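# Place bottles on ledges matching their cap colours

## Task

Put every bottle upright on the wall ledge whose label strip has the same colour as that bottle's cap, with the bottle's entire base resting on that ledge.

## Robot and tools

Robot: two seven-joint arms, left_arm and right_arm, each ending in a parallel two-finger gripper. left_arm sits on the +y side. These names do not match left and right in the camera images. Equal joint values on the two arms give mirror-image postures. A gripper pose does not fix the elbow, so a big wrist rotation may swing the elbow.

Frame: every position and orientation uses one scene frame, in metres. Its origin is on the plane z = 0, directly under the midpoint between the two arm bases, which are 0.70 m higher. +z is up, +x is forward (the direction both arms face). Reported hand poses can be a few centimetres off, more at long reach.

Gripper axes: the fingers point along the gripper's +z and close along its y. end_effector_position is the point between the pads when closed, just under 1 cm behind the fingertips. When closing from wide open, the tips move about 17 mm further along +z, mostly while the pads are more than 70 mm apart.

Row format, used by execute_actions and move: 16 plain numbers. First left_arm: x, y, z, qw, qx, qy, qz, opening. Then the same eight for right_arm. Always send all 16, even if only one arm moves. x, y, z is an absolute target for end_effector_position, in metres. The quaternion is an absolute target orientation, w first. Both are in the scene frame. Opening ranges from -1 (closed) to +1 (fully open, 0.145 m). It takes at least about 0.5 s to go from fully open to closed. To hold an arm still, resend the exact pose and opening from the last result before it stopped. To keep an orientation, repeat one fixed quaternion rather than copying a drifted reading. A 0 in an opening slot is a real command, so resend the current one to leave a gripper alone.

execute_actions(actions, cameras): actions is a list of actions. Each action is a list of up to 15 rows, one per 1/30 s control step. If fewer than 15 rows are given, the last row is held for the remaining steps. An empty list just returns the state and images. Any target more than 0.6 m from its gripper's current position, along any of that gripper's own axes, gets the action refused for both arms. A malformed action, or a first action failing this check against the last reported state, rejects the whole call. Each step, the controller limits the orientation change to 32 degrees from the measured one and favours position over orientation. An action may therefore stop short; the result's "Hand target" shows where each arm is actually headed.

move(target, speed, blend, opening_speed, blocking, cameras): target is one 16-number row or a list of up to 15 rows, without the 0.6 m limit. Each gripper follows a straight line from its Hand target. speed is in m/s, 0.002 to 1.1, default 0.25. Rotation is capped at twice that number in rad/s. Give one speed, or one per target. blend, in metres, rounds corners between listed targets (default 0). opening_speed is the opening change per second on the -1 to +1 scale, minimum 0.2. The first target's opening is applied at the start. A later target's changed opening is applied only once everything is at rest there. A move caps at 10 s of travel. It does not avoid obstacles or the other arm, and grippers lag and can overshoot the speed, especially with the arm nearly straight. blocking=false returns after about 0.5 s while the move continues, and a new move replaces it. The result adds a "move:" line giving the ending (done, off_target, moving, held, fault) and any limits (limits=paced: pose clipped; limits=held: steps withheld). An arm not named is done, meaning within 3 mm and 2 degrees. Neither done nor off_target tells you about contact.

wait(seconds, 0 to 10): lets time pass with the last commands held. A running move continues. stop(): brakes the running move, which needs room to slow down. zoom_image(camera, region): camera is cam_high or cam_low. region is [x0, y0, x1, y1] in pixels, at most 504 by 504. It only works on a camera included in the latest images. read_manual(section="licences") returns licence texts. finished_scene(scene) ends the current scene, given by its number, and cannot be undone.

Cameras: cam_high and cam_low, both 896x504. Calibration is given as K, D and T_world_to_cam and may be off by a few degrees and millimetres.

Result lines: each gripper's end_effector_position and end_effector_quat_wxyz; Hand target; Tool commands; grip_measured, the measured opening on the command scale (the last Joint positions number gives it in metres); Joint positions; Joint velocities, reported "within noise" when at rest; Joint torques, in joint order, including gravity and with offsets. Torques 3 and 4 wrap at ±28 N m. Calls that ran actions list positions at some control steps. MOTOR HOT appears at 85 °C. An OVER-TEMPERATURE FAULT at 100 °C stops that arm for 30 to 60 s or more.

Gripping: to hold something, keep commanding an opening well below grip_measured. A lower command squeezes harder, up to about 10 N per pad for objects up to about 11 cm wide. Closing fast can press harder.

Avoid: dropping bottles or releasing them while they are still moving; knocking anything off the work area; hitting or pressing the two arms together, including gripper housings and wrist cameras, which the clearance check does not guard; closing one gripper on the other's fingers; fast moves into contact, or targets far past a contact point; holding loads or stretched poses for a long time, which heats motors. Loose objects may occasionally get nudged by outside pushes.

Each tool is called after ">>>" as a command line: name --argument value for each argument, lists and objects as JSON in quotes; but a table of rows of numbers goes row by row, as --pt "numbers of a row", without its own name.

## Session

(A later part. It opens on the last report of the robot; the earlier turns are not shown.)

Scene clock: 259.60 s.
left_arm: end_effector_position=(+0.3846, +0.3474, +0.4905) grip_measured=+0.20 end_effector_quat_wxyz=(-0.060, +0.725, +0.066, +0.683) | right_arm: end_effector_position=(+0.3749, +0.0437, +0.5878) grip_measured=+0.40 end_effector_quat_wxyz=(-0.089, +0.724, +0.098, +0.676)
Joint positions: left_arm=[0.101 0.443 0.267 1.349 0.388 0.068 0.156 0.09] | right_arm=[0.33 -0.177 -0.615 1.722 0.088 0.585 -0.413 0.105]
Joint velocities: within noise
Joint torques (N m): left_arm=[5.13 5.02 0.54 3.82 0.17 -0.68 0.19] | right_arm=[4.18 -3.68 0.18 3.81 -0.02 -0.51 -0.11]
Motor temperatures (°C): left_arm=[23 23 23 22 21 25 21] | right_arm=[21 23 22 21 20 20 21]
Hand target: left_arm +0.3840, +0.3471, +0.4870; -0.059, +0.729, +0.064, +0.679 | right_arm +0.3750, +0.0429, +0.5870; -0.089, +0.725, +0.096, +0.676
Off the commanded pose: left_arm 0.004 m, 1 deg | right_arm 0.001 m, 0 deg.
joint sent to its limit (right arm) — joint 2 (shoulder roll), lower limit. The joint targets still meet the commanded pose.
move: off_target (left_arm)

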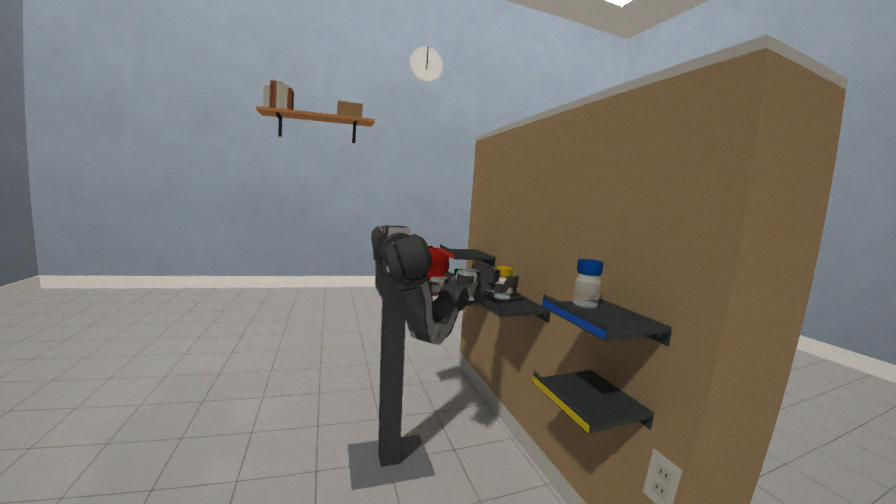

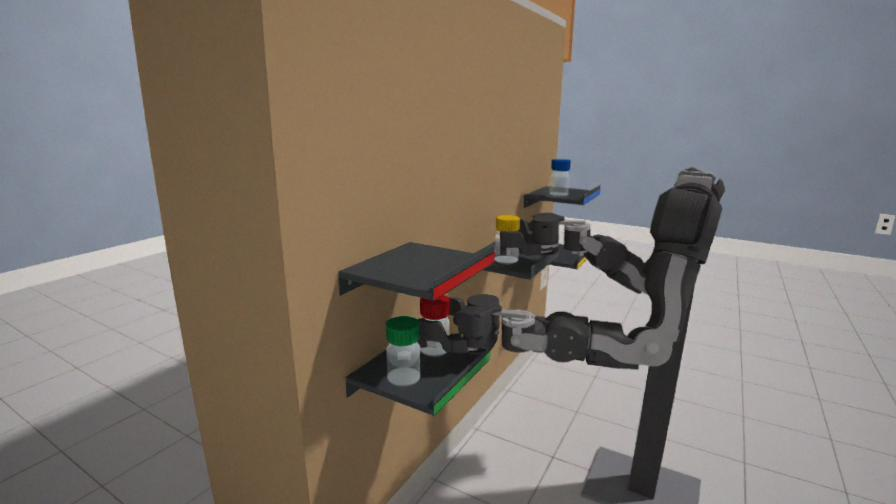

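>>> move --pt "0.384 0.347 0.487 -0.0594 0.7286 0.0637 0.6794 -0.5 0.375 0.043 0.587 -0.0892 0.7251 0.0955 0.6762 -0.5" --pt "0.384 0.347 0.522 -0.0594 0.7286 0.0637 0.6794 -0.5 0.375 0.043 0.622 -0.0892 0.7251 0.0955 0.6762 -0.5" --pt "0.222 0.318 0.522 -0.0594 0.7286 0.0637 0.6794 -0.5 0.228 0.004 0.622 -0.0892 0.7251 0.0955 0.6762 -0.5" --pt "0.215 0.30 0.64 -0.1184 0.7203 0.1270 0.6716 -0.5 0.22 -0.15 0.57 0 0.7314 0 0.6820 -0.5" --pt "0.222 0.29 0.724 -0.1184 0.7203 0.1270 0.6716 -0.5 0.222 -0.295 0.518 0.1184 0.7203 -0.1270 0.6716 -0.5" --pt "0.382 0.346 0.724 -0.1184 0.7203 0.1270 0.6716 -0.5 0.382 -0.35 0.518 0.1184 0.7203 -0.1270 0.6716 -0.5" --pt "0.382 0.346 0.7 -0.1184 0.7203 0.1270 0.6716 -0.5 0.382 -0.35 0.503 0.1184 0.7203 -0.1270 0.6716 -0.5" --speed '[0.1,0.09,0.15,0.2,0.2,0.14,0.06]' --blend '[0,0.008,0.02,0.03,0.02,0.003,0]' --opening_speed 1.2

>>> zoom_image --camera "cam_low" --region '[340, 150, 500, 270]'

>>> zoom_image --camera "cam_high" --region '[520, 310, 680, 430]'

Scene clock: 283.93 s.
left_arm: end_effector_position=(+0.3824, +0.3461, +0.6958) grip_measured=-0.24 end_effector_quat_wxyz=(-0.119, +0.726, +0.128, +0.666) | right_arm: end_effector_position=(+0.3813, -0.3513, +0.5012) grip_measured=-0.24 end_effector_quat_wxyz=(+0.121, +0.724, -0.130, +0.667)
Joint positions: left_arm=[0.533 1.175 -0.214 1.82 1.365 0.478 -0.718 0.058] | right_arm=[0.375 1.082 -0.822 1.462 1.173 -0.341 -0.61 0.058]
Joint velocities: within noise
Joint torques (N m): left_arm=[6.58 6 3.81 2.33 -0.35 -0.8 0.23] | right_arm=[4.39 5.47 3.96 1.73 -0.44 -0.7 0.17]
Motor temperatures (°C): left_arm=[23 24 23 23 21 25 21] | right_arm=[22 23 22 21 20 20 21]
Hand target: left_arm +0.3820, +0.3460, +0.7000; -0.118, +0.720, +0.127, +0.672 | right_arm +0.3820, -0.3501, +0.5031; +0.118, +0.720, -0.127, +0.672
Off the commanded pose: left_arm 0.004 m, 1 deg | right_arm 0.002 m, 1 deg.
move: off_target (left_arm)

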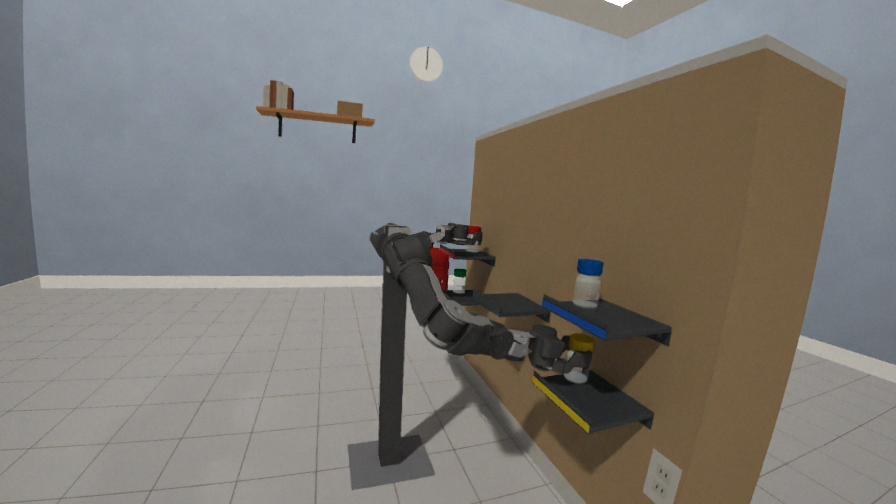

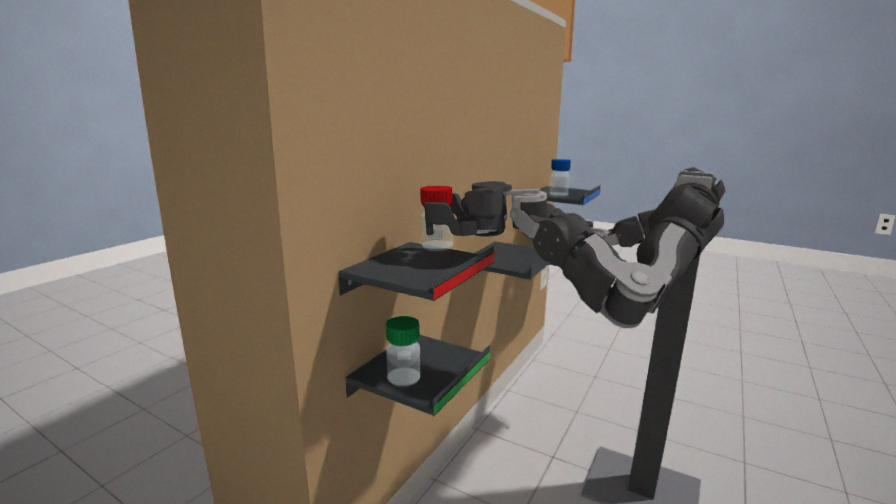

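Scaled by 3.150 from the camera's 896x504 image, which has a finer 1280x720 frame.

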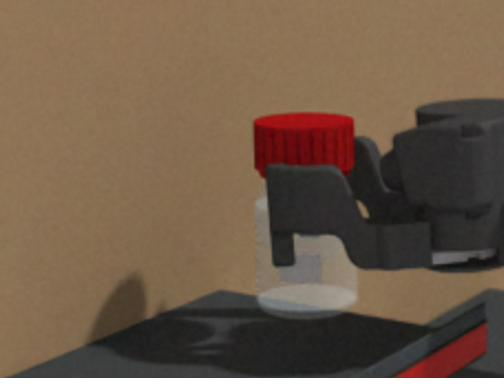

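Scaled by 3.150 from the camera's 896x504 image, which has a finer 1280x720 frame.

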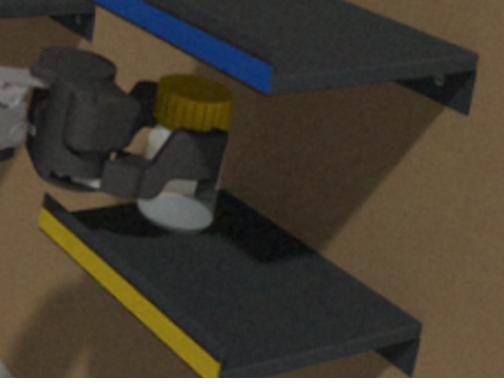

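>>> move --target '[0.382,0.346,0.682,-0.1184,0.7203,0.1270,0.6716,-0.5,0.382,-0.35,0.484,0.1184,0.7203,-0.1270,0.6716,-0.5]' --speed 0.04

>>> zoom_image --camera "cam_low" --region '[340, 150, 500, 270]'

>>> zoom_image --camera "cam_high" --region '[520, 310, 680, 430]'

Scene clock: 292.33 s.
left_arm: end_effector_position=(+0.3819, +0.3466, +0.6835) grip_measured=-0.24 end_effector_quat_wxyz=(-0.120, +0.719, +0.129, +0.673) | right_arm: end_effector_position=(+0.3832, -0.3523, +0.4906) grip_measured=-0.24 end_effector_quat_wxyz=(+0.122, +0.713, -0.128, +0.678)
Joint positions: left_arm=[0.457 1.178 -0.207 1.825 1.331 0.396 -0.705 0.058] | right_arm=[0.365 1.029 -0.822 1.387 1.128 -0.397 -0.584 0.058]
Joint velocities: within noise
Joint torques (N m): left_arm=[5 6.03 3.03 1.89 -0.17 -0.59 0.24] | right_arm=[3.34 4.44 2.67 1.42 0.06 -0.24 0.26]
Motor temperatures (°C): left_arm=[23 24 24 22 21 25 21] | right_arm=[22 24 23 21 20 21 21]
Hand target: left_arm +0.3820, +0.3461, +0.6819; -0.118, +0.720, +0.127, +0.671 | right_arm +0.3819, -0.3501, +0.4842; +0.119, +0.720, -0.127, +0.672
Off the commanded pose: left_arm 0.002 m, 0 deg | right_arm 0.007 m, 1 deg.
move: off_target (right_arm)

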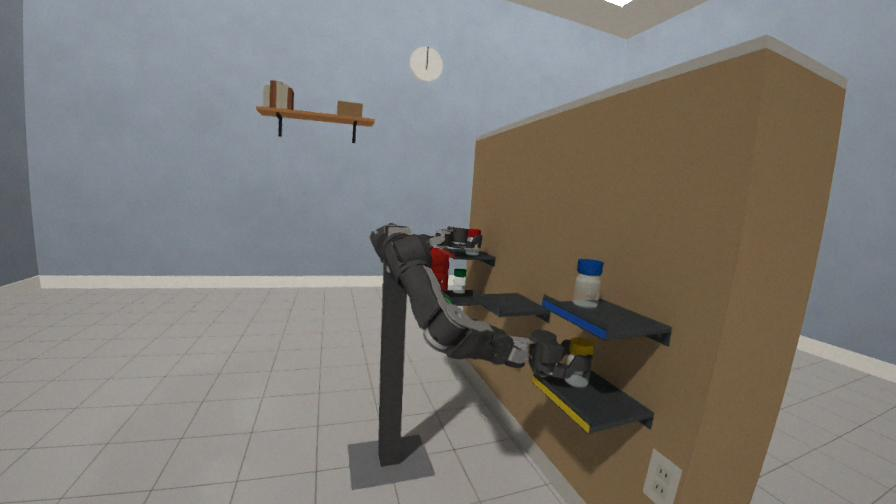

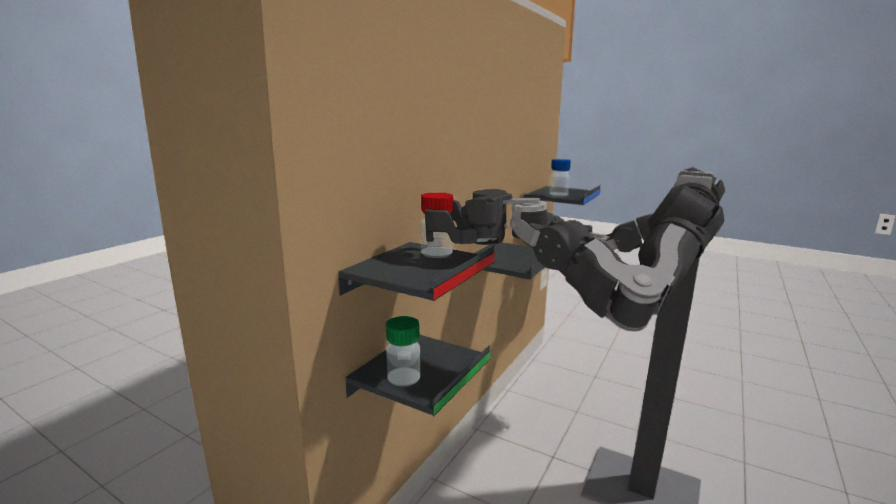

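Scaled by 3.150 from the camera's 896x504 image, which has a finer 1280x720 frame.

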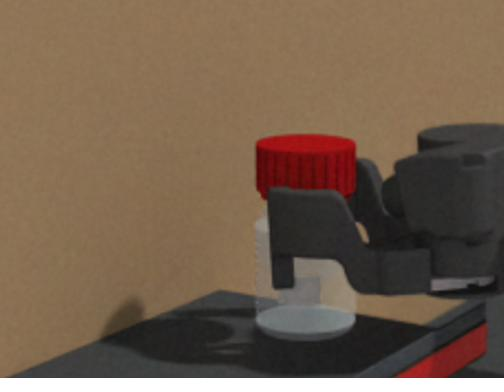

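Scaled by 3.150 from the camera's 896x504 image, which has a finer 1280x720 frame.

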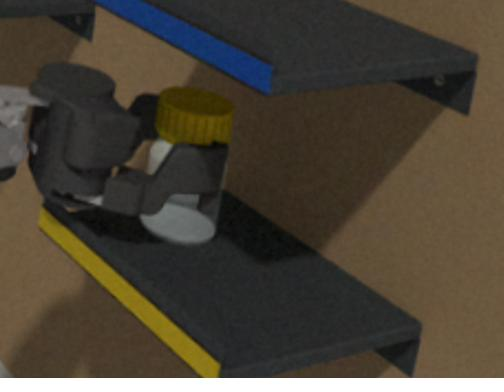

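>>> move --pt "0.382 0.346 0.6865 -0.1184 0.7203 0.1270 0.6716 -0.5 0.382 -0.351 0.4905 0.1184 0.7203 -0.1270 0.6716 -0.5" --pt "0.382 0.346 0.6865 -0.1184 0.7203 0.1270 0.6716 0.15 0.382 -0.351 0.4905 0.1184 0.7203 -0.1270 0.6716 0.15" --pt "0.222 0.288 0.69 -0.1184 0.7203 0.1270 0.6716 0.15 0.222 -0.293 0.494 0.1184 0.7203 -0.1270 0.6716 0.15" --speed '[0.04,0.04,0.13]' --opening_speed 1.0

>>> zoom_image --camera "cam_low" --region '[320, 150, 640, 430]'

>>> zoom_image --camera "cam_high" --region '[420, 200, 680, 420]'

Scene clock: 307.00 s.
left_arm: end_effector_position=(+0.2226, +0.2887, +0.6902) grip_measured=+0.15 end_effector_quat_wxyz=(+0.019, +0.759, +0.013, +0.650) | right_arm: end_effector_position=(+0.2215, -0.2920, +0.4927) grip_measured=+0.15 end_effector_quat_wxyz=(+0.118, +0.723, -0.125, +0.669)
Joint positions: left_arm=[-0.797 0.781 1.36 2.432 1.564 0.781 -0.146 0.087] | right_arm=[-0.344 1.366 -0.815 2.085 0.664 -0.742 -1.283 0.087]
Joint velocities: within noise
Joint torques (N m): left_arm=[-0.25 3.44 2 0.69 0.06 -0.63 0.27] | right_arm=[1.31 5.45 2.45 2.45 -0.4 -0.24 -0.21]
Motor temperatures (°C): left_arm=[23 24 24 22 21 25 21] | right_arm=[22 24 23 20 20 20 21]
Hand target: left_arm +0.2223, +0.2886, +0.6901; +0.020, +0.760, +0.012, +0.650 | right_arm +0.2220, -0.2930, +0.4940; +0.118, +0.720, -0.127, +0.672
Off the commanded pose: left_arm 0.001 m, 21 deg | right_arm 0.002 m, 0 deg.
joint read past its limit (left arm) — joint 4 (elbow), upper limit, where the elbow is as bent as it goes.
joint sent to its limit (left arm) — joint 4 (elbow), upper limit, where the elbow is as bent as it goes. The joint targets are off in orientation, not in position.
move: off_target (left_arm)

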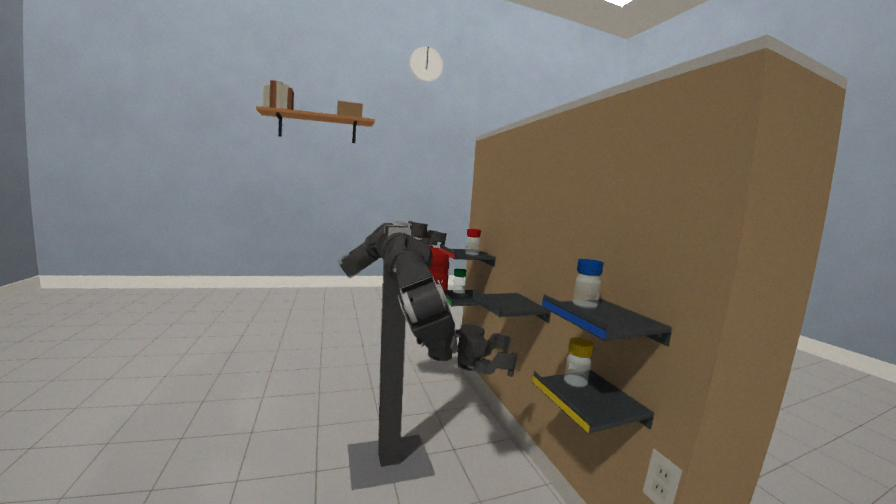

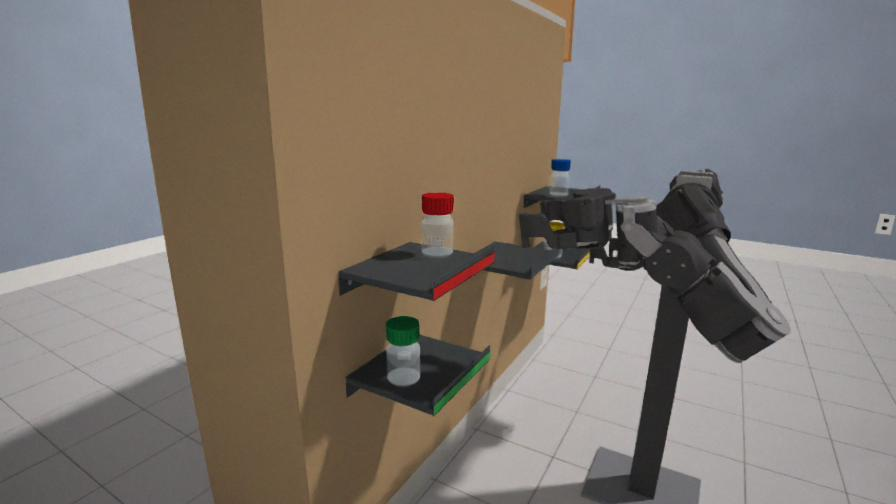

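Scaled by 1.575 from the camera's 896x504 image, which has a finer 1280x720 frame.

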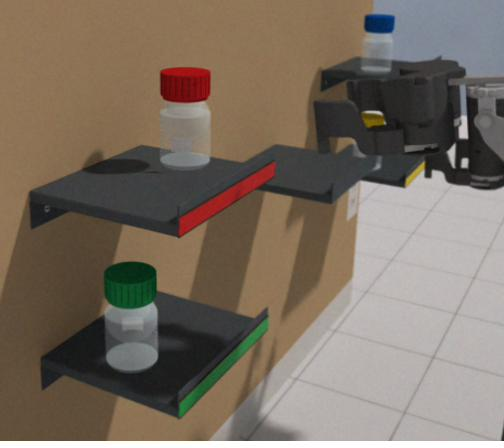

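Scaled by 1.938 from the camera's 896x504 image, which has a finer 1280x720 frame.

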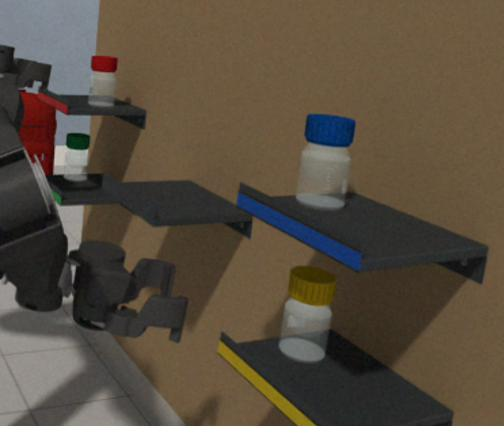

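>>> finished_scene --scene 2

The scene is finished: the task was done.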